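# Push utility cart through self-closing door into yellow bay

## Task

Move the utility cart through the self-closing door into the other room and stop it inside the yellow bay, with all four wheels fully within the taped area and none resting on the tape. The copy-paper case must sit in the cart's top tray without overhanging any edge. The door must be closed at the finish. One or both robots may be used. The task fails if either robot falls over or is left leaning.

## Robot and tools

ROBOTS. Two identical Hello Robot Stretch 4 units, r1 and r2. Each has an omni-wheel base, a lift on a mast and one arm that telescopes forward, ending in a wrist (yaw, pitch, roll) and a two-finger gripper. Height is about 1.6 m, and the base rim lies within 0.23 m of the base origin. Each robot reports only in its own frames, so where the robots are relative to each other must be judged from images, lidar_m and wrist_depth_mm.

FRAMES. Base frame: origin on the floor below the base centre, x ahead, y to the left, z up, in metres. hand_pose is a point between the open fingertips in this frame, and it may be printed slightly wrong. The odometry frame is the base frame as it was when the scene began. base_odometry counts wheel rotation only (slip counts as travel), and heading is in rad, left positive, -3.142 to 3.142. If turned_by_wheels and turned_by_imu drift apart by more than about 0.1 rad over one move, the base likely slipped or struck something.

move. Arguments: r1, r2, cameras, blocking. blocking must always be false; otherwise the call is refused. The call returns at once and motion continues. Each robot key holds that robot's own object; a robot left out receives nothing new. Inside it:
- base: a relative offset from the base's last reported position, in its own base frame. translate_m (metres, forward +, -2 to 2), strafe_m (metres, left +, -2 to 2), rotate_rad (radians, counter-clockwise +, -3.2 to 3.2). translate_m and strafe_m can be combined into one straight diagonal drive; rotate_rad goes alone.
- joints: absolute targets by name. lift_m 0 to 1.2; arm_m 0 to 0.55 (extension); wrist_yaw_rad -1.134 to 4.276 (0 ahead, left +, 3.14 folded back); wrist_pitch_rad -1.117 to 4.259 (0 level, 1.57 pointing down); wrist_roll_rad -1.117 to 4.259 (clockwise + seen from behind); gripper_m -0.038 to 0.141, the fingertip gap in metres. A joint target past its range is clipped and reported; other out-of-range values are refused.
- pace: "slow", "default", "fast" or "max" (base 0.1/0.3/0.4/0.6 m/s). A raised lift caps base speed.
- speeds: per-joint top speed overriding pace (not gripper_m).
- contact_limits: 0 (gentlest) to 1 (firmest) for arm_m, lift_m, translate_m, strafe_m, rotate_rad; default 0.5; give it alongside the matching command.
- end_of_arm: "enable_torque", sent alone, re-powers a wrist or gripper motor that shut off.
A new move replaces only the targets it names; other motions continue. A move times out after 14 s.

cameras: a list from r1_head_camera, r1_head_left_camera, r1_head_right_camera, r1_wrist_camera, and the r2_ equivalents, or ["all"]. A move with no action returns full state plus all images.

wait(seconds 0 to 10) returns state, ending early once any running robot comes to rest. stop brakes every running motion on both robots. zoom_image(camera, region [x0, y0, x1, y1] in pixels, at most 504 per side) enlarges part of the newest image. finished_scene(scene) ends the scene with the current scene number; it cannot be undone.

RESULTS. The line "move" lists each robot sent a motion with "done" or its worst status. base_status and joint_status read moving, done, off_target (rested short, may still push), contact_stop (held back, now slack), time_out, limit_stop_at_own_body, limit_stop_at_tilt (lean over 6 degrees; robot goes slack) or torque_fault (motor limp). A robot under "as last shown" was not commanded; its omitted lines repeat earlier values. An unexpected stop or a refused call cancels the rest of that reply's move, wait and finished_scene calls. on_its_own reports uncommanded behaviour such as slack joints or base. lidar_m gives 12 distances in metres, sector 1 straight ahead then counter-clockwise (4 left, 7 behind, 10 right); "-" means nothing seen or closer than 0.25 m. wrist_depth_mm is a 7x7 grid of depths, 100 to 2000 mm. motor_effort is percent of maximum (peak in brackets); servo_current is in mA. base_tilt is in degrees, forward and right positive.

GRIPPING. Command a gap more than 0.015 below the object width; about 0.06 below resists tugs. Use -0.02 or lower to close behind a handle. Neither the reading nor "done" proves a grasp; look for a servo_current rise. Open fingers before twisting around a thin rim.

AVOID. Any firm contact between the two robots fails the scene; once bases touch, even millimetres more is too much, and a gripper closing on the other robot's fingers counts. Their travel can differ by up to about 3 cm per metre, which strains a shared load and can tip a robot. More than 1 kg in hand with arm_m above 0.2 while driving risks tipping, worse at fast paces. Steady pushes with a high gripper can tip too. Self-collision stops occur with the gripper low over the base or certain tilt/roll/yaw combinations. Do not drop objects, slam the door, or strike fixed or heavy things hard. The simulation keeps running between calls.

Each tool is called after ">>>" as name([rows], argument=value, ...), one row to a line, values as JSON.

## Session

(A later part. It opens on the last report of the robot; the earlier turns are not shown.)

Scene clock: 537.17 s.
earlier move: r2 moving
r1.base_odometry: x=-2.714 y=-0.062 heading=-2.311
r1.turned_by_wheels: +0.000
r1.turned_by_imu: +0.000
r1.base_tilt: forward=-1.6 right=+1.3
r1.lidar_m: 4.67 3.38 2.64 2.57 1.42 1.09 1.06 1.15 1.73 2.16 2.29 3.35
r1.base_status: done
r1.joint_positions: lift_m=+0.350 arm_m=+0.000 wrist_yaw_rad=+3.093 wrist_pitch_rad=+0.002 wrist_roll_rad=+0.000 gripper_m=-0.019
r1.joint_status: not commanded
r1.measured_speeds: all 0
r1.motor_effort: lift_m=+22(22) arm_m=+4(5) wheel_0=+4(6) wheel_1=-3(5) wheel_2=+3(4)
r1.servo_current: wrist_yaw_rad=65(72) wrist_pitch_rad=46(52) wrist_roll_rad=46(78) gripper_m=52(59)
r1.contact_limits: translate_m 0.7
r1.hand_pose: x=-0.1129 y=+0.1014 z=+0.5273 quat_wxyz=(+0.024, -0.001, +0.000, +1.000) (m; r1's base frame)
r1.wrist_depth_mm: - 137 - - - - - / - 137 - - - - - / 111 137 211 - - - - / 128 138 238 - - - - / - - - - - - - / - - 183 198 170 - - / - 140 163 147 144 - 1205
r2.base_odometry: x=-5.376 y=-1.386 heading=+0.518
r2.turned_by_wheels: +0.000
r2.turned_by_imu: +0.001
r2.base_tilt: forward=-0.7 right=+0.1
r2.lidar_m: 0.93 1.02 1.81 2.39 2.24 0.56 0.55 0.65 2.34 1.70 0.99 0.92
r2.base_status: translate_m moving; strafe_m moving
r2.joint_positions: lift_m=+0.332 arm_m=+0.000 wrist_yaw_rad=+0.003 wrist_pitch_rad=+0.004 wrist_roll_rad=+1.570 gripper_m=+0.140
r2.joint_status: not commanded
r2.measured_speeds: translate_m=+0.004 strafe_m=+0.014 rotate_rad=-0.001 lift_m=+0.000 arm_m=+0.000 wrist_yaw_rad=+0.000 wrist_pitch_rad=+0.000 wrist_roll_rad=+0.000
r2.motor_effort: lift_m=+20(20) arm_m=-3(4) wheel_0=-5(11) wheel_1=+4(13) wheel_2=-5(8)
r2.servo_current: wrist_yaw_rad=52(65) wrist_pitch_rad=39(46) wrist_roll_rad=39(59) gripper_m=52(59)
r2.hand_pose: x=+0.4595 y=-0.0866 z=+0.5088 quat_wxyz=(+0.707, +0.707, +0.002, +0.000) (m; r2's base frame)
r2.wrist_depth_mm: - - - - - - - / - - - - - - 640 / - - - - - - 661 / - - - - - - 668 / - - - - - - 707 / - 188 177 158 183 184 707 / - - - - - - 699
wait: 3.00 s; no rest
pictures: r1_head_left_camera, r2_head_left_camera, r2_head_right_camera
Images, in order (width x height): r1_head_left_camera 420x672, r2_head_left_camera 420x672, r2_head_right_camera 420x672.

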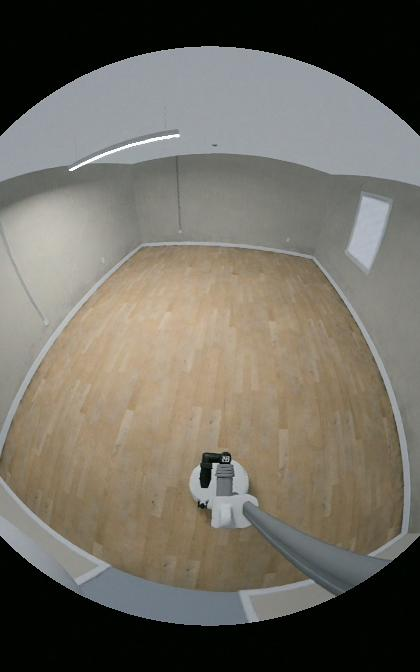

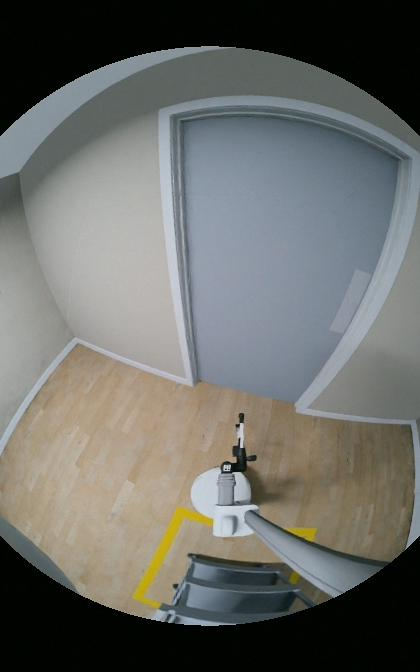

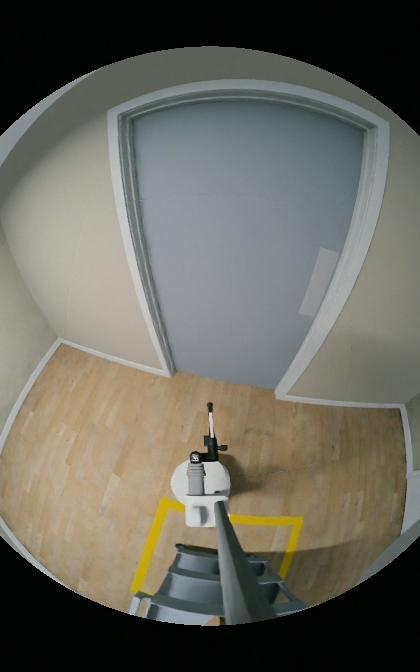

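>>> move(blocking=false, r2={"base":{"strafe_m":0.75,"translate_m":0.15}})

>>> wait(seconds=5)

>>> move(blocking=false, r2={"base":{"rotate_rad":2.3}})

>>> wait(seconds=5)

>>> wait(seconds=0.3, cameras=["r2_head_left_camera","r2_head_right_camera","r2_head_camera"])

Scene clock: 544.13 s.
earlier move: r2 done
move: r2 moving
r1: as last shown
r1.lidar_m: 4.69 3.42 2.63 2.57 1.42 1.10 1.05 1.15 1.73 2.16 2.29 3.34
r1.motor_effort: lift_m=+22(22) arm_m=+4(4) wheel_0=+4(5) wheel_1=-3(4) wheel_2=+3(3)
r1.servo_current: wrist_yaw_rad=46(52) wrist_pitch_rad=39(46) wrist_roll_rad=39(52) gripper_m=52(59)
r1.contact_limits: translate_m 0.7
r1.wrist_depth_mm: - 137 - - - - - / - 137 - - - - - / 111 137 211 - - - - / 128 138 238 - - - - / - - - - - - - / - - 183 198 170 - - / - 140 163 146 144 - 1138
r2.base_odometry: x=-5.386 y=-1.355 heading=+0.518
r2.turned_by_wheels: +0.000
r2.turned_by_imu: +0.000
r2.base_tilt: forward=-0.7 right=+0.1
r2.lidar_m: 0.94 0.99 1.83 2.37 2.25 0.56 0.57 0.66 2.35 1.70 0.99 0.94
r2.base_status: translate_m moving; strafe_m moving
r2.joint_positions: lift_m=+0.332 arm_m=+0.000 wrist_yaw_rad=+0.003 wrist_pitch_rad=+0.004 wrist_roll_rad=+1.570 gripper_m=+0.140
r2.joint_status: not commanded
r2.measured_speeds: translate_m=+0.024 strafe_m=+0.127 rotate_rad=-0.004 lift_m=+0.000 arm_m=+0.000 wrist_yaw_rad=+0.000 wrist_pitch_rad=+0.000 wrist_roll_rad=+0.000
r2.motor_effort: lift_m=+20(20) arm_m=-4(4) wheel_0=-8(11) wheel_1=+12(12) wheel_2=-7(7)
r2.servo_current: wrist_yaw_rad=46(52) wrist_pitch_rad=39(46) wrist_roll_rad=46(59) gripper_m=46(52)
r2.hand_pose: x=+0.4595 y=-0.0866 z=+0.5088 quat_wxyz=(+0.707, +0.707, +0.002, +0.000) (m; r2's base frame)
r2.wrist_depth_mm: - - - - - - - / - - - - - - 661 / - - - - - - 668 / - - - - - - 668 / - - - - - - 699 / - 189 177 158 182 186 707 / - - - - - - 699
pictures: none

Scene clock: 547.60 s.
earlier move: r2 done
r1.base_odometry: x=-2.714 y=-0.062 heading=-2.311
r1.turned_by_wheels: +0.000
r1.turned_by_imu: +0.000
r1.base_tilt: forward=-1.6 right=+1.3
r1.lidar_m: 4.67 3.40 2.63 2.57 1.44 1.13 1.06 1.16 1.74 2.14 2.31 3.34
r1.base_status: not commanded
r1.joint_positions: lift_m=+0.350 arm_m=+0.000 wrist_yaw_rad=+3.093 wrist_pitch_rad=+0.002 wrist_roll_rad=+0.000 gripper_m=-0.019
r1.joint_status: not commanded
r1.measured_speeds: all 0
r1.motor_effort: lift_m=+22(22) arm_m=+4(5) wheel_0=+4(5) wheel_1=-3(4) wheel_2=+3(3)
r1.servo_current: wrist_yaw_rad=59(78) wrist_pitch_rad=39(52) wrist_roll_rad=46(65) gripper_m=52(65)
r1.contact_limits: translate_m 0.7
r1.hand_pose: x=-0.1129 y=+0.1014 z=+0.5273 quat_wxyz=(+0.024, -0.001, +0.000, +1.000) (m; r1's base frame)
r1.wrist_depth_mm: - 137 - - - - - / - 137 - - - - - / 111 138 211 - - - - / 128 138 238 - - - - / - - - - - - - / - - 183 199 170 - - / - 140 164 146 144 - 1160
r2.base_odometry: x=-5.616 y=-0.660 heading=+0.518
r2.turned_by_wheels: +0.000
r2.turned_by_imu: +0.001
r2.base_tilt: forward=-0.7 right=+0.1
r2.lidar_m: 0.90 1.06 1.64 1.62 1.93 1.87 1.88 0.88 1.04 1.82 1.14 0.92
r2.base_status: done
r2.joint_positions: lift_m=+0.332 arm_m=+0.000 wrist_yaw_rad=+0.003 wrist_pitch_rad=+0.004 wrist_roll_rad=+1.570 gripper_m=+0.140
r2.joint_status: not commanded
r2.measured_speeds: all 0
r2.motor_effort: lift_m=+20(20) arm_m=-3(4) wheel_0=-2(12) wheel_1=+2(13) wheel_2=-5(9)
r2.servo_current: wrist_yaw_rad=46(65) wrist_pitch_rad=39(52) wrist_roll_rad=39(65) gripper_m=52(59)
r2.hand_pose: x=+0.4595 y=-0.0866 z=+0.5088 quat_wxyz=(+0.707, +0.707, +0.002, +0.000) (m; r2's base frame)
r2.wrist_depth_mm: - - - - - - - / - - - - - - - / - - - - - - - / - - - - - - 668 / - - - - - - 676 / - 189 177 158 183 185 707 / - - - - - - 699
wait: 3.47 of 5 s (r2 has come to rest)
pictures: none

Scene clock: 548.10 s.
move: r2 moving
r1: as last shown
r1.base_tilt: forward=-1.6 right=+1.2
r1.lidar_m: 4.69 3.41 2.62 2.56 1.45 1.11 1.05 1.19 1.73 2.16 2.28 3.37
r1.motor_effort: lift_m=+22(22) arm_m=+4(5) wheel_0=+4(4) wheel_1=-4(4) wheel_2=+3(3)
r1.servo_current: wrist_yaw_rad=52(59) wrist_pitch_rad=39(52) wrist_roll_rad=52(59) gripper_m=52(59)
r1.contact_limits: translate_m 0.7
r1.wrist_depth_mm: - 137 - - - - - / - 137 - - - - - / 111 138 211 - - - - / 128 139 238 - - - - / - - - - - - - / - - 183 198 171 - - / - 140 163 146 144 - 1182
r2.base_odometry: x=-5.617 y=-0.660 heading=+0.770
r2.turned_by_wheels: +0.253
r2.turned_by_imu: +0.245
r2.base_tilt: forward=-0.7 right=+0.1
r2.lidar_m: 0.96 1.34 1.64 1.68 1.92 1.87 1.02 0.86 3.07 1.42 1.05 0.92
r2.base_status: rotate_rad moving
r2.joint_positions: lift_m=+0.332 arm_m=+0.000 wrist_yaw_rad=+0.003 wrist_pitch_rad=+0.004 wrist_roll_rad=+1.570 gripper_m=+0.140
r2.joint_status: not commanded
r2.measured_speeds: translate_m=+0.000 strafe_m=-0.002 rotate_rad=+0.971 lift_m=+0.000 arm_m=+0.000 wrist_yaw_rad=+0.000 wrist_pitch_rad=+0.000 wrist_roll_rad=+0.000
r2.motor_effort: lift_m=+20(20) arm_m=-3(4) wheel_0=-4(10) wheel_1=-8(10) wheel_2=-10(11)
r2.servo_current: wrist_yaw_rad=39(52) wrist_pitch_rad=46(46) wrist_roll_rad=46(52) gripper_m=52(52)
r2.hand_pose: x=+0.4595 y=-0.0867 z=+0.5088 quat_wxyz=(+0.707, +0.707, +0.002, -0.001) (m; r2's base frame)
r2.wrist_depth_mm: - - - - - - - / - - - - - - - / - - - - - - 661 / - - - - - - 676 / - - - - - - 707 / - 189 177 158 182 204 707 / - - - - - - 699
pictures: none

Scene clock: 550.03 s.
earlier move: r2 done
r1.base_odometry: x=-2.714 y=-0.062 heading=-2.311
r1.turned_by_wheels: +0.000
r1.turned_by_imu: +0.000
r1.base_tilt: forward=-1.6 right=+1.3
r1.lidar_m: 4.69 3.40 2.63 2.57 1.44 1.10 1.04 1.14 1.74 2.15 2.30 3.34
r1.base_status: not commanded
r1.joint_positions: lift_m=+0.350 arm_m=+0.000 wrist_yaw_rad=+3.093 wrist_pitch_rad=+0.002 wrist_roll_rad=+0.000 gripper_m=-0.019
r1.joint_status: not commanded
r1.measured_speeds: all 0
r1.motor_effort: lift_m=+22(22) arm_m=+4(5) wheel_0=+4(5) wheel_1=-4(4) wheel_2=+3(3)
r1.servo_current: wrist_yaw_rad=39(65) wrist_pitch_rad=39(52) wrist_roll_rad=39(65) gripper_m=59(59)
r1.contact_limits: translate_m 0.7
r1.hand_pose: x=-0.1129 y=+0.1014 z=+0.5273 quat_wxyz=(+0.024, -0.001, +0.000, +1.000) (m; r1's base frame)
r1.wrist_depth_mm: - 137 - - - - - / - 137 - - - - - / 111 138 211 - - - - / 128 139 239 - - - - / - - - - - - - / - - 183 199 170 - - / - 140 163 147 144 - 1160
r2.base_odometry: x=-5.617 y=-0.660 heading=+2.817
r2.turned_by_wheels: +2.047
r2.turned_by_imu: +1.993
r2.base_tilt: forward=-0.7 right=+0.1
r2.lidar_m: 1.99 1.87 1.05 0.88 3.11 1.55 1.04 0.92 0.94 1.26 1.63 1.68
r2.base_status: done
r2.joint_positions: lift_m=+0.332 arm_m=+0.000 wrist_yaw_rad=+0.003 wrist_pitch_rad=+0.004 wrist_roll_rad=+1.570 gripper_m=+0.140
r2.joint_status: not commanded
r2.measured_speeds: all 0
r2.motor_effort: lift_m=+20(20) arm_m=-3(4) wheel_0=-2(11) wheel_1=-2(10) wheel_2=-4(13)
r2.servo_current: wrist_yaw_rad=52(59) wrist_pitch_rad=46(52) wrist_roll_rad=46(65) gripper_m=52(59)
r2.hand_pose: x=+0.4595 y=-0.0867 z=+0.5088 quat_wxyz=(+0.707, +0.707, +0.002, -0.001) (m; r2's base frame)
r2.wrist_depth_mm: - - - - 1464 991 683 / - - - - 1618 1008 691 / - - - - 1983 991 699 / - - - - - 1008 699 / - - - - 1808 960 699 / - 188 177 157 211 842 707 / - - - - 1537 1118 707
wait: 1.93 of 5 s (r2 has come to rest)
pictures: none

Scene clock: 550.33 s.
r1.base_odometry: x=-2.714 y=-0.062 heading=-2.311
r1.turned_by_wheels: +0.000
r1.turned_by_imu: +0.000
r1.base_tilt: forward=-1.6 right=+1.3
r1.lidar_m: 4.69 3.43 2.63 2.57 1.45 1.12 1.07 1.17 1.73 2.16 2.31 3.33
r1.base_status: not commanded
r1.joint_positions: lift_m=+0.350 arm_m=+0.000 wrist_yaw_rad=+3.093 wrist_pitch_rad=+0.002 wrist_roll_rad=+0.000 gripper_m=-0.019
r1.joint_status: not commanded
r1.measured_speeds: all 0
r1.motor_effort: lift_m=+22(22) arm_m=+4(5) wheel_0=+4(5) wheel_1=-3(4) wheel_2=+3(3)
r1.servo_current: wrist_yaw_rad=46(65) wrist_pitch_rad=39(52) wrist_roll_rad=52(65) gripper_m=52(59)
r1.contact_limits: translate_m 0.7
r1.hand_pose: x=-0.1129 y=+0.1014 z=+0.5273 quat_wxyz=(+0.024, -0.001, +0.000, +1.000) (m; r1's base frame)
r1.wrist_depth_mm: - 137 - - - - - / - 137 - - - - - / 110 137 211 - - - - / 128 138 237 - - - - / - - - - - - - / - - 183 199 170 - - / - 140 163 147 144 - 1138
r2.base_odometry: x=-5.617 y=-0.660 heading=+2.817
r2.turned_by_wheels: +0.000
r2.turned_by_imu: +0.000
r2.base_tilt: forward=-0.7 right=+0.1
r2.lidar_m: 2.01 1.88 1.04 0.84 3.10 1.54 1.06 0.89 0.95 1.28 1.62 1.64
r2.base_status: done
r2.joint_positions: lift_m=+0.332 arm_m=+0.000 wrist_yaw_rad=+0.003 wrist_pitch_rad=+0.004 wrist_roll_rad=+1.570 gripper_m=+0.140
r2.joint_status: not commanded
r2.measured_speeds: all 0
r2.motor_effort: lift_m=+20(20) arm_m=-3(4) wheel_0=-2(11) wheel_1=-2(10) wheel_2=-4(13)
r2.servo_current: wrist_yaw_rad=46(59) wrist_pitch_rad=46(52) wrist_roll_rad=46(65) gripper_m=46(59)
r2.hand_pose: x=+0.4595 y=-0.0867 z=+0.5088 quat_wxyz=(+0.707, +0.707, +0.002, -0.001) (m; r2's base frame)
r2.wrist_depth_mm: - - - - 1499 991 691 / - - - - 1618 1008 691 / - - - - 1921 1008 691 / - - - - - 1042 707 / - - - - 1756 976 699 / - 187 177 158 211 831 715 / - - - - 1618 1098 707
wait: 0.30 s; at rest by 0.27 s
pictures: r2_head_camera, r2_head_left_camera, r2_head_right_camera
Images, in order (width x height): r2_head_camera 420x560, r2_head_left_camera 420x672, r2_head_right_camera 420x672.

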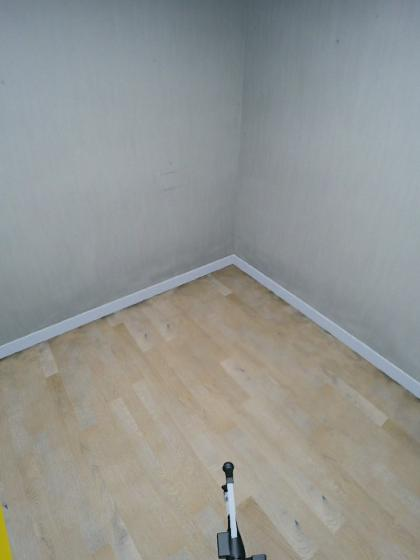

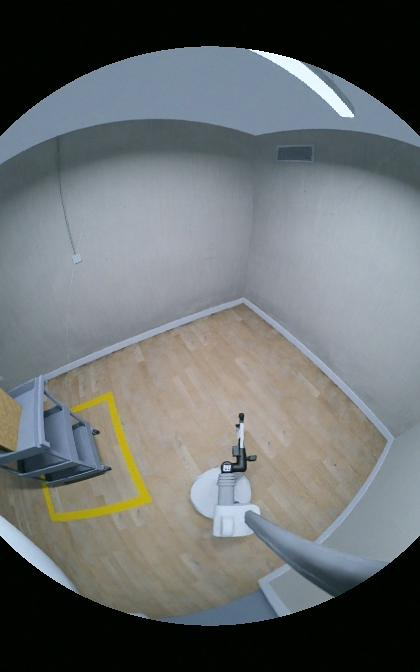

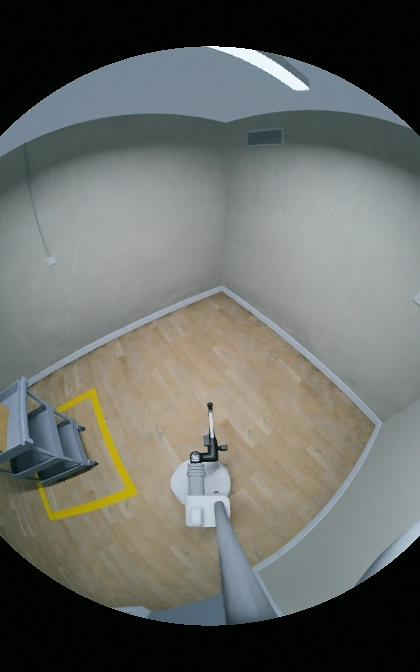

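>>> move(blocking=false, r2={"base":{"rotate_rad":1.0}}, r1={"base":{"translate_m":0.4}})

>>> wait(seconds=3)

>>> wait(seconds=2)

>>> move(blocking=false, r1={"base":{"rotate_rad":3.1}})

>>> wait(seconds=4)

>>> wait(seconds=0.3, cameras=["r2_head_left_camera","r2_head_camera","r1_head_camera"])

>>> zoom_image(camera="r2_head_camera", region=[0, 150, 420, 560])

>>> zoom_image(camera="r2_head_left_camera", region=[60, 260, 320, 520])

Scene clock: 559.20 s.
move: r1 moving; r2 moving
r1.base_odometry: x=-2.735 y=-0.085 heading=-2.310
r1.turned_by_wheels: +0.000
r1.turned_by_imu: +0.000
r1.base_tilt: forward=-1.6 right=+1.3
r1.lidar_m: 4.67 3.39 2.62 2.57 1.49 1.14 1.10 1.21 1.78 2.15 2.31 3.35
r1.base_status: translate_m moving
r1.joint_positions: lift_m=+0.350 arm_m=+0.000 wrist_yaw_rad=+3.093 wrist_pitch_rad=+0.002 wrist_roll_rad=+0.000 gripper_m=-0.019
r1.joint_status: not commanded
r1.measured_speeds: translate_m=+0.122 strafe_m=+0.001 rotate_rad=+0.004 lift_m=+0.000 arm_m=+0.000 wrist_yaw_rad=+0.000 wrist_pitch_rad=+0.000 wrist_roll_rad=+0.000
r1.motor_effort: lift_m=+22(22) arm_m=+4(4) wheel_0=+4(8) wheel_1=+6(6) wheel_2=-7(9)
r1.servo_current: wrist_yaw_rad=65(65) wrist_pitch_rad=46(52) wrist_roll_rad=65(65) gripper_m=52(52)
r1.hand_pose: x=-0.1129 y=+0.1014 z=+0.5273 quat_wxyz=(+0.024, -0.001, +0.000, +1.000) (m; r1's base frame)
r1.wrist_depth_mm: - 137 - - - - - / - 137 - - - - - / 111 138 207 - - - - / 127 138 234 - - - - / - - - - - - - / - - 183 198 170 - - / - 140 163 147 144 - 1182
r2.base_odometry: x=-5.616 y=-0.660 heading=+3.070
r2.turned_by_wheels: +0.253
r2.turned_by_imu: +0.246
r2.base_tilt: forward=-0.7 right=+0.1
r2.lidar_m: 1.87 1.87 0.85 0.94 2.10 1.25 0.92 0.90 1.04 1.62 1.62 1.84
r2.base_status: rotate_rad moving
r2.joint_positions: lift_m=+0.332 arm_m=+0.000 wrist_yaw_rad=+0.002 wrist_pitch_rad=+0.004 wrist_roll_rad=+1.570 gripper_m=+0.140
r2.joint_status: not commanded
r2.measured_speeds: translate_m=-0.001 strafe_m=+0.001 rotate_rad=+0.979 lift_m=+0.000 arm_m=+0.000 wrist_yaw_rad=+0.000 wrist_pitch_rad=+0.000 wrist_roll_rad=+0.000
r2.motor_effort: lift_m=+20(20) arm_m=-3(4) wheel_0=-5(12) wheel_1=-9(10) wheel_2=-11(12)
r2.servo_current: wrist_yaw_rad=39(52) wrist_pitch_rad=46(46) wrist_roll_rad=39(52) gripper_m=52(52)
r2.hand_pose: x=+0.4595 y=-0.0867 z=+0.5088 quat_wxyz=(+0.707, +0.707, +0.002, -0.001) (m; r2's base frame)
r2.wrist_depth_mm: - - - - 1708 991 676 / - - - - 1983 1008 691 / - - - - 1756 1008 691 / - - - - 1756 1025 707 / - - - - 1708 946 707 / - 187 177 158 198 831 699 / - - - - - 1118 707
pictures: none

Scene clock: 560.40 s.
earlier move: r1 moving; r2 done
r1.base_odometry: x=-2.926 y=-0.294 heading=-2.310
r1.turned_by_wheels: +0.000
r1.turned_by_imu: +0.000
r1.base_tilt: forward=-1.6 right=+1.3
r1.lidar_m: 4.37 3.37 2.60 2.54 1.83 1.42 1.40 1.50 2.22 2.18 2.33 3.38
r1.base_status: translate_m moving
r1.joint_positions: lift_m=+0.350 arm_m=+0.000 wrist_yaw_rad=+3.093 wrist_pitch_rad=+0.002 wrist_roll_rad=+0.000 gripper_m=-0.019
r1.joint_status: not commanded
r1.measured_speeds: translate_m=+0.210 strafe_m=+0.000 rotate_rad=-0.001 lift_m=+0.000 arm_m=+0.000 wrist_yaw_rad=+0.000 wrist_pitch_rad=+0.000 wrist_roll_rad=+0.000
r1.motor_effort: lift_m=+22(22) arm_m=+4(5) wheel_0=+3(8) wheel_1=+0(7) wheel_2=-1(10)
r1.servo_current: wrist_yaw_rad=46(65) wrist_pitch_rad=39(52) wrist_roll_rad=52(65) gripper_m=52(65)
r1.hand_pose: x=-0.1129 y=+0.1014 z=+0.5273 quat_wxyz=(+0.024, -0.001, +0.000, +1.000) (m; r1's base frame)
r1.wrist_depth_mm: - 137 - - - - - / - 137 - - - - - / 111 138 213 - - - - / 128 139 240 - - - - / - - - - - - - / - - 183 197 170 - - / 1397 1308 179 183 162 1229 1308
r2.base_odometry: x=-5.617 y=-0.660 heading=-2.467
r2.turned_by_wheels: +0.746
r2.turned_by_imu: +0.727
r2.base_tilt: forward=-0.7 right=+0.0
r2.lidar_m: 1.14 0.87 1.41 1.55 1.10 0.92 0.94 1.21 1.61 1.65 2.06 1.84
r2.base_status: done
r2.joint_positions: lift_m=+0.332 arm_m=+0.000 wrist_yaw_rad=+0.002 wrist_pitch_rad=+0.004 wrist_roll_rad=+1.570 gripper_m=+0.140
r2.joint_status: not commanded
r2.measured_speeds: all 0
r2.motor_effort: lift_m=+20(20) arm_m=-3(4) wheel_0=-3(12) wheel_1=-4(10) wheel_2=-4(12)
r2.servo_current: wrist_yaw_rad=39(52) wrist_pitch_rad=46(52) wrist_roll_rad=46(59) gripper_m=46(59)
r2.hand_pose: x=+0.4595 y=-0.0867 z=+0.5088 quat_wxyz=(+0.707, +0.707, +0.002, -0.001) (m; r2's base frame)
r2.wrist_depth_mm: - - - - 1430 991 683 / - - - - 1537 1025 699 / - - - - 1618 1008 691 / - - - - 1708 1025 699 / - - - - 1808 960 707 / - - - - 1576 831 707 / - - 960 - - 960 699
wait: 1.20 of 3 s (r2 has come to rest)
pictures: none

Scene clock: 561.53 s.
earlier move: r1 done
r1.base_odometry: x=-2.984 y=-0.358 heading=-2.310
r1.turned_by_wheels: +0.000
r1.turned_by_imu: +0.000
r1.base_tilt: forward=-1.6 right=+1.3
r1.lidar_m: 4.28 3.39 2.60 2.53 1.94 1.52 1.47 1.59 2.23 2.18 2.34 3.41
r1.base_status: done
r1.joint_positions: lift_m=+0.350 arm_m=+0.000 wrist_yaw_rad=+3.093 wrist_pitch_rad=+0.002 wrist_roll_rad=+0.000 gripper_m=-0.019
r1.joint_status: not commanded
r1.measured_speeds: all 0
r1.motor_effort: lift_m=+22(22) arm_m=+4(5) wheel_0=+2(8) wheel_1=+1(7) wheel_2=+0(10)
r1.servo_current: wrist_yaw_rad=46(72) wrist_pitch_rad=39(52) wrist_roll_rad=33(65) gripper_m=52(65)
r1.hand_pose: x=-0.1129 y=+0.1014 z=+0.5273 quat_wxyz=(+0.024, -0.001, +0.000, +1.000) (m; r1's base frame)
r1.wrist_depth_mm: - 137 - - - - - / - 138 1499 - - - - / 112 138 218 - - - - / 124 141 245 - - - - / - - - - - - - / - - 183 198 170 1537 - / 1430 1308 179 183 163 1205 1281
r2.base_odometry: x=-5.617 y=-0.660 heading=-2.467
r2.turned_by_wheels: +0.000
r2.turned_by_imu: +0.000
r2.base_tilt: forward=-0.7 right=+0.1
r2.lidar_m: 1.15 0.86 1.37 1.58 1.09 0.91 0.93 1.20 1.60 1.65 2.04 1.88
r2.base_status: done
r2.joint_positions: lift_m=+0.332 arm_m=+0.000 wrist_yaw_rad=+0.002 wrist_pitch_rad=+0.004 wrist_roll_rad=+1.570 gripper_m=+0.140
r2.joint_status: not commanded
r2.measured_speeds: all 0
r2.motor_effort: lift_m=+20(20) arm_m=-4(4) wheel_0=-3(12) wheel_1=-3(10) wheel_2=-4(12)
r2.servo_current: wrist_yaw_rad=46(59) wrist_pitch_rad=39(52) wrist_roll_rad=39(59) gripper_m=52(59)
r2.hand_pose: x=+0.4595 y=-0.0867 z=+0.5088 quat_wxyz=(+0.707, +0.707, +0.002, -0.001) (m; r2's base frame)
r2.wrist_depth_mm: - - - - 1464 991 683 / - - - - 1537 991 691 / - - - - 1618 1008 699 / - - - - 1756 1025 707 / - - - - 1808 946 699 / - - - - 1618 831 707 / - - 960 - - 946 699
wait: 1.13 of 2 s (r1 has come to rest)
pictures: none

Scene clock: 562.03 s.
move: r1 moving
r1.base_odometry: x=-2.984 y=-0.358 heading=-2.058
r1.turned_by_wheels: +0.252
r1.turned_by_imu: +0.253
r1.base_tilt: forward=-1.6 right=+1.3
r1.lidar_m: 4.30 2.85 2.52 2.55 1.64 1.47 1.41 1.81 2.19 2.21 2.66 4.29
r1.base_status: rotate_rad moving
r1.joint_positions: lift_m=+0.350 arm_m=+0.000 wrist_yaw_rad=+3.093 wrist_pitch_rad=+0.002 wrist_roll_rad=+0.000 gripper_m=-0.019
r1.joint_status: not commanded
r1.measured_speeds: translate_m=+0.000 strafe_m=+0.002 rotate_rad=+0.975 lift_m=+0.000 arm_m=+0.000 wrist_yaw_rad=+0.000 wrist_pitch_rad=+0.000 wrist_roll_rad=+0.000
r1.motor_effort: lift_m=+22(22) arm_m=+4(5) wheel_0=-5(8) wheel_1=-8(8) wheel_2=-8(8)
r1.servo_current: wrist_yaw_rad=78(78) wrist_pitch_rad=39(46) wrist_roll_rad=39(65) gripper_m=52(59)
r1.hand_pose: x=-0.1129 y=+0.1014 z=+0.5273 quat_wxyz=(+0.024, -0.001, +0.000, +1.000) (m; r1's base frame)
r1.wrist_depth_mm: 136 137 - - - - - / - 137 - 1576 - - - / 112 138 201 - - - - / 124 142 247 - - - - / - - - - - - - / 1808 1756 185 199 171 - - / 1366 1308 179 183 162 1255 1229
r2: as last shown
r2.lidar_m: 1.14 0.88 1.40 1.56 1.08 0.93 0.92 1.20 1.63 1.66 2.04 1.88
r2.motor_effort: lift_m=+20(20) arm_m=-3(4) wheel_0=-3(3) wheel_1=-4(4) wheel_2=-4(4)
r2.servo_current: wrist_yaw_rad=39(59) wrist_pitch_rad=33(52) wrist_roll_rad=46(52) gripper_m=52(59)
r2.wrist_depth_mm: - - - - 1430 991 683 / - - - - 1537 991 699 / - - - - 1618 1025 699 / - - - - 1708 1025 699 / - - - - 1808 946 699 / - - - - 1661 842 707 / - - 946 - - 946 699
pictures: none

Scene clock: 564.37 s.
earlier move: r1 done
r1.base_odometry: x=-2.984 y=-0.358 heading=+0.789
r1.turned_by_wheels: +2.847
r1.turned_by_imu: +2.862
r1.base_tilt: forward=-1.6 right=+1.3
r1.lidar_m: 1.44 1.54 2.18 2.17 2.29 3.18 - 3.58 2.64 2.55 2.06 1.51
r1.base_status: done
r1.joint_positions: lift_m=+0.350 arm_m=+0.000 wrist_yaw_rad=+3.092 wrist_pitch_rad=+0.002 wrist_roll_rad=+0.000 gripper_m=-0.019
r1.joint_status: not commanded
r1.measured_speeds: all 0
r1.motor_effort: lift_m=+22(22) arm_m=+4(5) wheel_0=-2(10) wheel_1=-3(9) wheel_2=-1(8)
r1.servo_current: wrist_yaw_rad=46(78) wrist_pitch_rad=46(46) wrist_roll_rad=39(65) gripper_m=52(59)
r1.hand_pose: x=-0.1129 y=+0.1015 z=+0.5273 quat_wxyz=(+0.025, -0.001, +0.000, +1.000) (m; r1's base frame)
r1.wrist_depth_mm: 136 138 - - - - - / 114 139 - - - - - / 117 140 276 - - - - / 137 159 - - - - - / - - - - - - - / 1921 1921 1808 198 1863 1863 1808 / 1397 1308 179 183 162 1229 1308
r2.base_odometry: x=-5.617 y=-0.660 heading=-2.467
r2.turned_by_wheels: +0.000
r2.turned_by_imu: +0.000
r2.base_tilt: forward=-0.7 right=+0.1
r2.lidar_m: 1.11 0.88 1.39 1.54 1.09 0.92 0.94 1.21 1.63 1.67 2.04 1.88
r2.base_status: not commanded
r2.joint_positions: lift_m=+0.332 arm_m=+0.000 wrist_yaw_rad=+0.002 wrist_pitch_rad=+0.004 wrist_roll_rad=+1.570 gripper_m=+0.140
r2.joint_status: not commanded
r2.measured_speeds: all 0
r2.motor_effort: lift_m=+20(20) arm_m=-4(4) wheel_0=-3(3) wheel_1=-4(4) wheel_2=-4(4)
r2.servo_current: wrist_yaw_rad=46(65) wrist_pitch_rad=39(52) wrist_roll_rad=52(65) gripper_m=52(59)
r2.hand_pose: x=+0.4595 y=-0.0867 z=+0.5088 quat_wxyz=(+0.707, +0.707, +0.002, -0.001) (m; r2's base frame)
r2.wrist_depth_mm: - - - - 1430 991 683 / - - - - 1537 1008 683 / - - - - 1618 1008 707 / - - - - 1661 1008 707 / - - - - 1808 960 707 / - - - - 1576 831 707 / - - 960 - - 946 707
wait: 2.33 of 4 s (r1 has come to rest)
pictures: none

Scene clock: 564.67 s.
r1.base_odometry: x=-2.984 y=-0.358 heading=+0.789
r1.turned_by_wheels: +0.000
r1.turned_by_imu: +0.000
r1.base_tilt: forward=-1.6 right=+1.3
r1.lidar_m: 1.43 1.55 2.16 2.17 2.29 3.17 - 3.56 2.65 2.56 2.08 1.53
r1.base_status: done
r1.joint_positions: lift_m=+0.350 arm_m=+0.000 wrist_yaw_rad=+3.092 wrist_pitch_rad=+0.002 wrist_roll_rad=+0.000 gripper_m=-0.019
r1.joint_status: not commanded
r1.measured_speeds: all 0
r1.motor_effort: lift_m=+22(22) arm_m=+4(5) wheel_0=-2(10) wheel_1=-3(9) wheel_2=-1(8)
r1.servo_current: wrist_yaw_rad=52(78) wrist_pitch_rad=39(46) wrist_roll_rad=65(65) gripper_m=52(59)
r1.hand_pose: x=-0.1129 y=+0.1015 z=+0.5273 quat_wxyz=(+0.025, -0.001, +0.000, +1.000) (m; r1's base frame)
r1.wrist_depth_mm: 136 138 - - - - - / 114 139 - - - - - / 117 139 274 - - - - / 137 159 - - - - - / - - - - - - - / 1983 1921 1808 199 1863 1808 1756 / 1397 1308 179 183 162 1229 1308
r2.base_odometry: x=-5.617 y=-0.660 heading=-2.467
r2.turned_by_wheels: +0.000
r2.turned_by_imu: +0.000
r2.base_tilt: forward=-0.7 right=+0.1
r2.lidar_m: 1.15 0.87 1.37 1.54 1.09 0.91 0.95 1.22 1.63 1.66 2.04 1.88
r2.base_status: not commanded
r2.joint_positions: lift_m=+0.332 arm_m=+0.000 wrist_yaw_rad=+0.002 wrist_pitch_rad=+0.004 wrist_roll_rad=+1.570 gripper_m=+0.140
r2.joint_status: not commanded
r2.measured_speeds: all 0
r2.motor_effort: lift_m=+20(20) arm_m=-4(4) wheel_0=-3(3) wheel_1=-3(4) wheel_2=-4(4)
r2.servo_current: wrist_yaw_rad=59(65) wrist_pitch_rad=39(52) wrist_roll_rad=52(65) gripper_m=52(59)
r2.hand_pose: x=+0.4595 y=-0.0867 z=+0.5088 quat_wxyz=(+0.707, +0.707, +0.002, -0.001) (m; r2's base frame)
r2.wrist_depth_mm: - - - - 1397 991 691 / - - - - 1499 1008 691 / - - - - 1618 1025 699 / - - - - 1661 1025 707 / - - - - 1808 931 699 / - - - - 1618 842 707 / - - 946 - - 960 707
wait: 0.30 s; at rest by 0.27 s
pictures: r1_head_camera, r2_head_camera, r2_head_left_camera
Images, in order (width x height): r1_head_camera 420x560, r2_head_camera 420x560, r2_head_left_camera 420x672.

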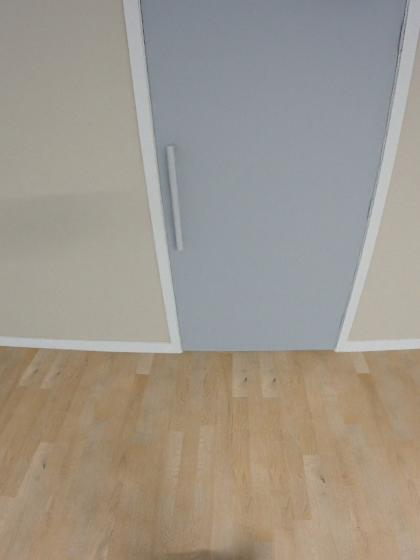

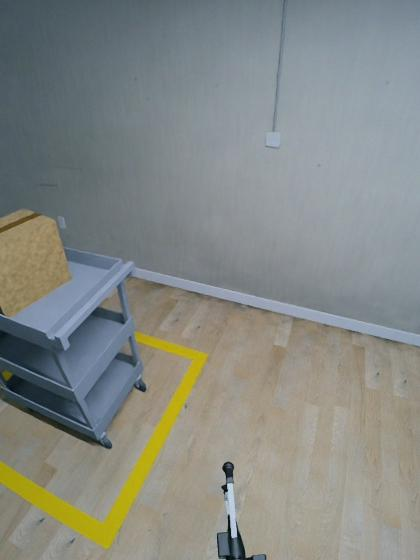

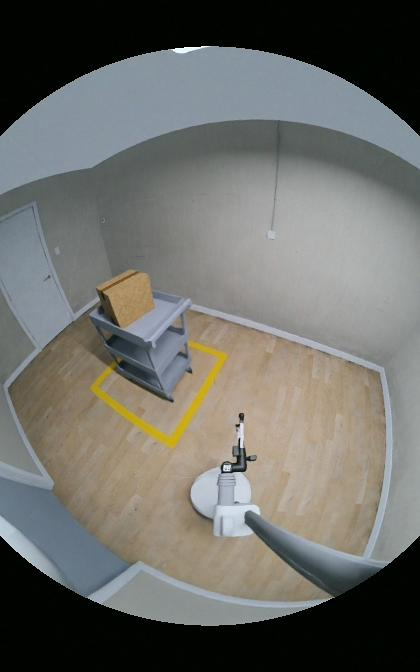

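Scaled by 1.200 from the camera's 420x560 image, which has a finer 1200x1600 frame.

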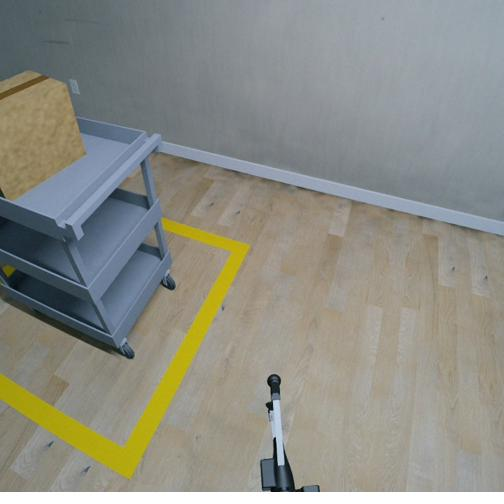

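Scaled by 1.938 from the camera's 420x672 image, which has a finer 600x960 frame.

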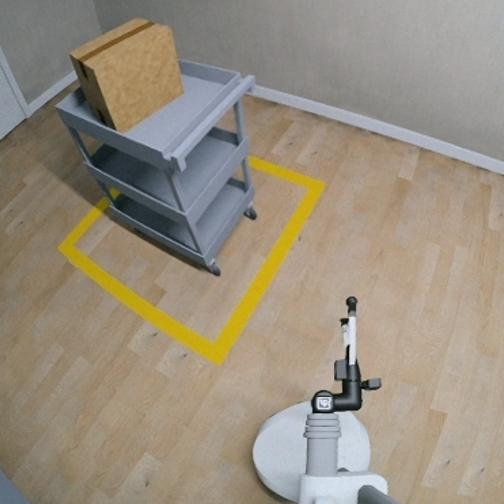

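>>> move(blocking=false, r2={"base":{"translate_m":0.75,"strafe_m":-0.6}})

>>> wait(seconds=5)

>>> move(blocking=false, r2={"base":{"rotate_rad":0.9}})

>>> wait(seconds=3)

>>> wait(seconds=0.3, cameras=["r2_head_left_camera","r2_head_camera","r1_head_camera"])

>>> zoom_image(camera="r2_head_camera", region=[0, 150, 420, 560])

>>> zoom_image(camera="r2_head_left_camera", region=[60, 260, 320, 520])

Scene clock: 583.50 s.
move: r2 moving
r1: as last shown
r1.lidar_m: 1.45 1.53 2.18 2.17 2.27 3.14 - 3.57 2.65 2.55 2.05 1.52
r1.motor_effort: lift_m=+22(22) arm_m=+4(4) wheel_0=-2(2) wheel_1=-3(3) wheel_2=-2(2)
r1.servo_current: wrist_yaw_rad=46(59) wrist_pitch_rad=46(52) wrist_roll_rad=52(52) gripper_m=52(52)
r1.wrist_depth_mm: 137 138 - - - - - / 114 139 - - - - - / 117 139 276 - - - - / 137 159 - - - - - / - - - - - - - / 1983 1863 1863 198 1921 1808 1808 / 1397 1281 179 184 162 1205 1336
r2.base_odometry: x=-5.650 y=-0.660 heading=-2.468
r2.turned_by_wheels: -0.001
r2.turned_by_imu: +0.000
r2.base_tilt: forward=-0.7 right=+0.1
r2.lidar_m: 1.19 0.86 1.32 1.59 1.12 0.94 0.96 1.24 1.62 1.64 1.98 1.84
r2.base_status: translate_m moving; strafe_m moving
r2.joint_positions: lift_m=+0.332 arm_m=+0.000 wrist_yaw_rad=+0.002 wrist_pitch_rad=+0.004 wrist_roll_rad=+1.570 gripper_m=+0.140
r2.joint_status: not commanded
r2.measured_speeds: translate_m=+0.104 strafe_m=-0.080 rotate_rad=+0.007 lift_m=+0.000 arm_m=+0.000 wrist_yaw_rad=+0.000 wrist_pitch_rad=+0.000 wrist_roll_rad=+0.000
r2.motor_effort: lift_m=+20(20) arm_m=-3(4) wheel_0=+8(11) wheel_1=-6(8) wheel_2=-13(13)
r2.servo_current: wrist_yaw_rad=46(52) wrist_pitch_rad=39(46) wrist_roll_rad=46(52) gripper_m=52(59)
r2.hand_pose: x=+0.4595 y=-0.0867 z=+0.5088 quat_wxyz=(+0.707, +0.707, +0.002, -0.001) (m; r2's base frame)
r2.wrist_depth_mm: - - - - 1397 991 676 / - - - - 1499 1008 691 / - - - - 1576 1008 699 / - - - - 1708 1008 699 / - - - - 1863 946 715 / - - 217 - 1430 203 707 / - - - - 1576 946 707
pictures: none

Scene clock: 587.60 s.
earlier move: r2 done
r1.base_odometry: x=-2.984 y=-0.358 heading=+0.789
r1.turned_by_wheels: +0.000
r1.turned_by_imu: +0.000
r1.base_tilt: forward=-1.6 right=+1.3
r1.lidar_m: 1.43 1.56 2.13 2.15 2.29 3.18 - 3.57 2.67 2.56 2.07 1.52
r1.base_status: not commanded
r1.joint_positions: lift_m=+0.350 arm_m=+0.000 wrist_yaw_rad=+3.092 wrist_pitch_rad=+0.002 wrist_roll_rad=+0.000 gripper_m=-0.019
r1.joint_status: not commanded
r1.measured_speeds: all 0
r1.motor_effort: lift_m=+22(22) arm_m=+4(4) wheel_0=-2(2) wheel_1=-3(3) wheel_2=-1(2)
r1.servo_current: wrist_yaw_rad=33(72) wrist_pitch_rad=39(52) wrist_roll_rad=46(72) gripper_m=52(65)
r1.hand_pose: x=-0.1129 y=+0.1015 z=+0.5273 quat_wxyz=(+0.025, -0.001, +0.000, +1.000) (m; r1's base frame)
r1.wrist_depth_mm: 136 138 - - - - - / 114 139 - - - - - / 117 139 274 - - - - / 137 159 - - - - - / - - - - - - - / 1983 1983 1808 199 1808 1863 1808 / 1397 1336 179 183 162 1229 1281
r2.base_odometry: x=-6.577 y=-0.660 heading=-2.468
r2.turned_by_wheels: +0.000
r2.turned_by_imu: +0.002
r2.base_tilt: forward=-0.7 right=+0.1
r2.lidar_m: 0.97 1.27 0.93 0.96 2.11 1.85 1.89 1.47 1.37 1.42 1.04 0.95
r2.base_status: done
r2.joint_positions: lift_m=+0.332 arm_m=+0.000 wrist_yaw_rad=+0.002 wrist_pitch_rad=+0.004 wrist_roll_rad=+1.570 gripper_m=+0.140
r2.joint_status: not commanded
r2.measured_speeds: all 0
r2.motor_effort: lift_m=+20(20) arm_m=-3(4) wheel_0=+2(15) wheel_1=-4(8) wheel_2=-4(14)
r2.servo_current: wrist_yaw_rad=39(59) wrist_pitch_rad=46(52) wrist_roll_rad=52(59) gripper_m=52(59)
r2.hand_pose: x=+0.4595 y=-0.0867 z=+0.5088 quat_wxyz=(+0.707, +0.707, +0.002, -0.001) (m; r2's base frame)
r2.wrist_depth_mm: - - - - - - 615 / - - - - - - 661 / - - - - - 723 668 / - - - - - 759 699 / - - - - - 809 707 / - 188 177 158 182 203 707 / - - - - - 960 707
wait: 4.10 of 5 s (r2 has come to rest)
pictures: none

Scene clock: 588.10 s.
move: r2 moving
r1: as last shown
r1.lidar_m: 1.43 1.55 2.18 2.17 2.27 3.17 - 3.56 2.63 2.55 2.06 1.54
r1.motor_effort: lift_m=+22(22) arm_m=+4(4) wheel_0=-2(2) wheel_1=-3(3) wheel_2=-2(2)
r1.servo_current: wrist_yaw_rad=39(65) wrist_pitch_rad=39(52) wrist_roll_rad=59(59) gripper_m=52(65)
r1.wrist_depth_mm: 136 138 - - - - - / 114 139 - - - - - / 117 139 276 - - - - / 137 159 - - - - - / - - - - - - - / 1921 - 1756 198 1863 1921 1808 / 1397 1336 179 183 162 1229 1281
r2.base_odometry: x=-6.577 y=-0.660 heading=-2.215
r2.turned_by_wheels: +0.253
r2.turned_by_imu: +0.245
r2.base_tilt: forward=-0.7 right=+0.1
r2.lidar_m: 1.05 1.60 0.92 1.03 1.88 1.84 1.77 1.40 1.38 1.21 0.96 0.94
r2.base_status: rotate_rad moving
r2.joint_positions: lift_m=+0.332 arm_m=+0.000 wrist_yaw_rad=+0.002 wrist_pitch_rad=+0.004 wrist_roll_rad=+1.570 gripper_m=+0.140
r2.joint_status: not commanded
r2.measured_speeds: translate_m=+0.000 strafe_m=+0.002 rotate_rad=+0.973 lift_m=+0.000 arm_m=+0.000 wrist_yaw_rad=+0.000 wrist_pitch_rad=+0.000 wrist_roll_rad=+0.000
r2.motor_effort: lift_m=+20(20) arm_m=-4(4) wheel_0=-6(9) wheel_1=-9(10) wheel_2=-11(12)
r2.servo_current: wrist_yaw_rad=46(65) wrist_pitch_rad=39(46) wrist_roll_rad=52(52) gripper_m=46(52)
r2.hand_pose: x=+0.4595 y=-0.0867 z=+0.5088 quat_wxyz=(+0.707, +0.707, +0.002, -0.001) (m; r2's base frame)
r2.wrist_depth_mm: - - - - - - 627 / - - - - - 715 661 / - - - - - 788 699 / - - - - - 866 707 / - - - - - 891 699 / - 188 177 158 187 842 699 / - - - - - 1118 707
pictures: none

Scene clock: 589.23 s.
earlier move: r2 done
r1.base_odometry: x=-2.984 y=-0.358 heading=+0.789
r1.turned_by_wheels: +0.000
r1.turned_by_imu: +0.000
r1.base_tilt: forward=-1.6 right=+1.3
r1.lidar_m: 1.44 1.53 2.15 2.15 2.26 3.20 - 3.57 2.66 2.55 2.09 1.50
r1.base_status: not commanded
r1.joint_positions: lift_m=+0.350 arm_m=+0.000 wrist_yaw_rad=+3.092 wrist_pitch_rad=+0.002 wrist_roll_rad=+0.000 gripper_m=-0.019
r1.joint_status: not commanded
r1.measured_speeds: all 0
r1.motor_effort: lift_m=+22(22) arm_m=+4(4) wheel_0=-2(2) wheel_1=-3(3) wheel_2=-1(2)
r1.servo_current: wrist_yaw_rad=39(65) wrist_pitch_rad=46(52) wrist_roll_rad=52(59) gripper_m=52(65)
r1.hand_pose: x=-0.1129 y=+0.1015 z=+0.5273 quat_wxyz=(+0.025, -0.001, +0.000, +1.000) (m; r1's base frame)
r1.wrist_depth_mm: 136 138 - - - - - / 114 139 - - - - - / 117 139 276 - - - - / 137 159 - - - - - / - - - - - - - / 1921 1921 1863 198 1863 1808 1756 / 1366 1308 179 184 162 1205 1281
r2.base_odometry: x=-6.577 y=-0.660 heading=-1.569
r2.turned_by_wheels: +0.646
r2.turned_by_imu: +0.630
r2.base_tilt: forward=-0.7 right=+0.1
r2.lidar_m: 0.96 0.95 2.24 1.84 1.86 1.65 1.39 1.39 1.12 0.96 0.94 1.12
r2.base_status: done
r2.joint_positions: lift_m=+0.332 arm_m=+0.000 wrist_yaw_rad=+0.002 wrist_pitch_rad=+0.004 wrist_roll_rad=+1.570 gripper_m=+0.140
r2.joint_status: not commanded
r2.measured_speeds: all 0
r2.motor_effort: lift_m=+20(20) arm_m=-3(4) wheel_0=-4(9) wheel_1=-3(10) wheel_2=-5(12)
r2.servo_current: wrist_yaw_rad=46(65) wrist_pitch_rad=39(46) wrist_roll_rad=46(59) gripper_m=46(59)
r2.hand_pose: x=+0.4595 y=-0.0867 z=+0.5088 quat_wxyz=(+0.707, +0.707, +0.002, -0.001) (m; r2's base frame)
r2.wrist_depth_mm: - - - - - 991 683 / - - - - 1397 991 691 / - - - - 1708 1008 691 / - - - - - 1078 668 / - - - - - 891 707 / - - - - 1336 831 707 / - - - - - 960 699
wait: 1.13 of 3 s (r2 has come to rest)
pictures: none

Scene clock: 589.53 s.
r1.base_odometry: x=-2.984 y=-0.358 heading=+0.789
r1.turned_by_wheels: +0.000
r1.turned_by_imu: +0.000
r1.base_tilt: forward=-1.6 right=+1.2
r1.lidar_m: 1.43 1.56 2.17 2.15 2.28 3.17 - 3.56 2.63 2.55 2.08 1.53
r1.base_status: not commanded
r1.joint_positions: lift_m=+0.350 arm_m=+0.000 wrist_yaw_rad=+3.092 wrist_pitch_rad=+0.002 wrist_roll_rad=+0.000 gripper_m=-0.019
r1.joint_status: not commanded
r1.measured_speeds: all 0
r1.motor_effort: lift_m=+22(22) arm_m=+4(4) wheel_0=-2(2) wheel_1=-3(3) wheel_2=-2(2)
r1.servo_current: wrist_yaw_rad=46(65) wrist_pitch_rad=46(52) wrist_roll_rad=46(59) gripper_m=52(65)
r1.hand_pose: x=-0.1129 y=+0.1015 z=+0.5273 quat_wxyz=(+0.025, -0.001, +0.000, +1.000) (m; r1's base frame)
r1.wrist_depth_mm: 136 138 - - - - - / 114 139 - - - - - / 117 139 276 - - - - / 137 159 - - - - - / - - - - - - - / 1983 1921 1756 199 1921 1808 1756 / 1366 1308 178 184 161 1229 1281
r2.base_odometry: x=-6.577 y=-0.660 heading=-1.569
r2.turned_by_wheels: +0.000
r2.turned_by_imu: +0.000
r2.base_tilt: forward=-0.7 right=+0.0
r2.lidar_m: 0.95 0.95 2.24 1.86 1.86 1.63 1.38 1.40 1.12 0.95 0.96 1.13
r2.base_status: done
r2.joint_positions: lift_m=+0.332 arm_m=+0.000 wrist_yaw_rad=+0.002 wrist_pitch_rad=+0.004 wrist_roll_rad=+1.570 gripper_m=+0.140
r2.joint_status: not commanded
r2.measured_speeds: all 0
r2.motor_effort: lift_m=+20(20) arm_m=-4(4) wheel_0=-4(9) wheel_1=-3(10) wheel_2=-5(12)
r2.servo_current: wrist_yaw_rad=46(65) wrist_pitch_rad=46(46) wrist_roll_rad=52(59) gripper_m=52(59)
r2.hand_pose: x=+0.4595 y=-0.0867 z=+0.5088 quat_wxyz=(+0.707, +0.707, +0.002, -0.001) (m; r2's base frame)
r2.wrist_depth_mm: - - - - - 991 691 / - - - - 1430 1008 699 / - - - - 1756 1025 707 / - - - - - 1098 668 / - - - - - 891 699 / - - - - 1281 842 699 / - - - - - 946 699
wait: 0.30 s; at rest by 0.27 s
pictures: r1_head_camera, r2_head_camera, r2_head_left_camera
Images, in order (width x height): r1_head_camera 420x560, r2_head_camera 420x560, r2_head_left_camera 420x672.

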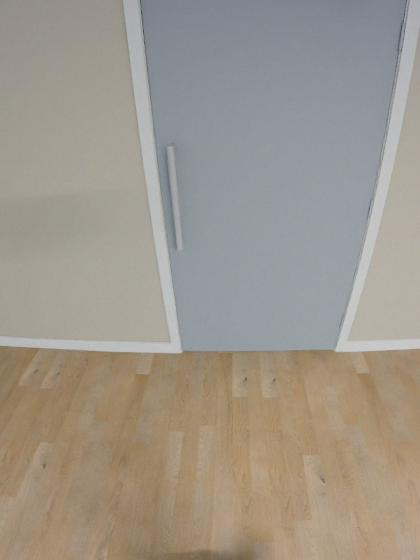

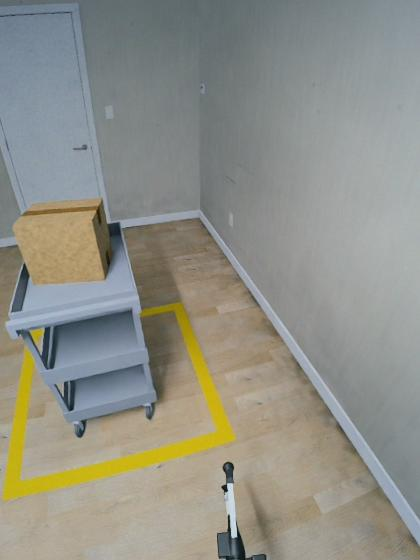

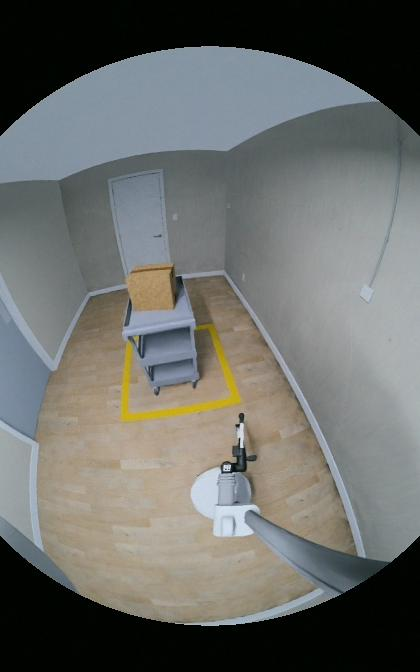

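Scaled by 1.200 from the camera's 420x560 image, which has a finer 1200x1600 frame.

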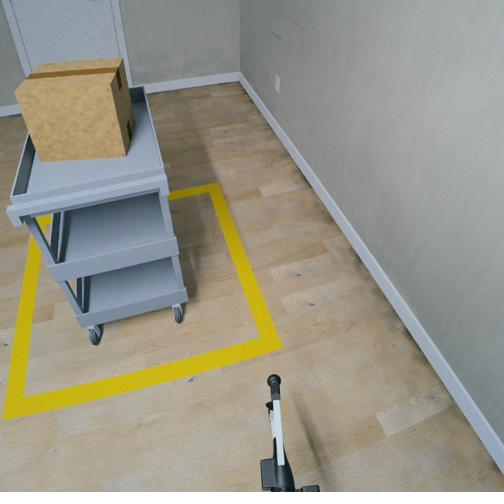

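Scaled by 1.938 from the camera's 420x672 image, which has a finer 600x960 frame.

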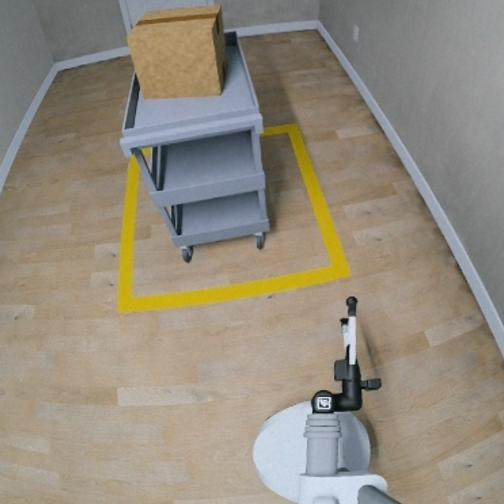

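>>> finished_scene(scene=2)

The scene is finished: the task was done.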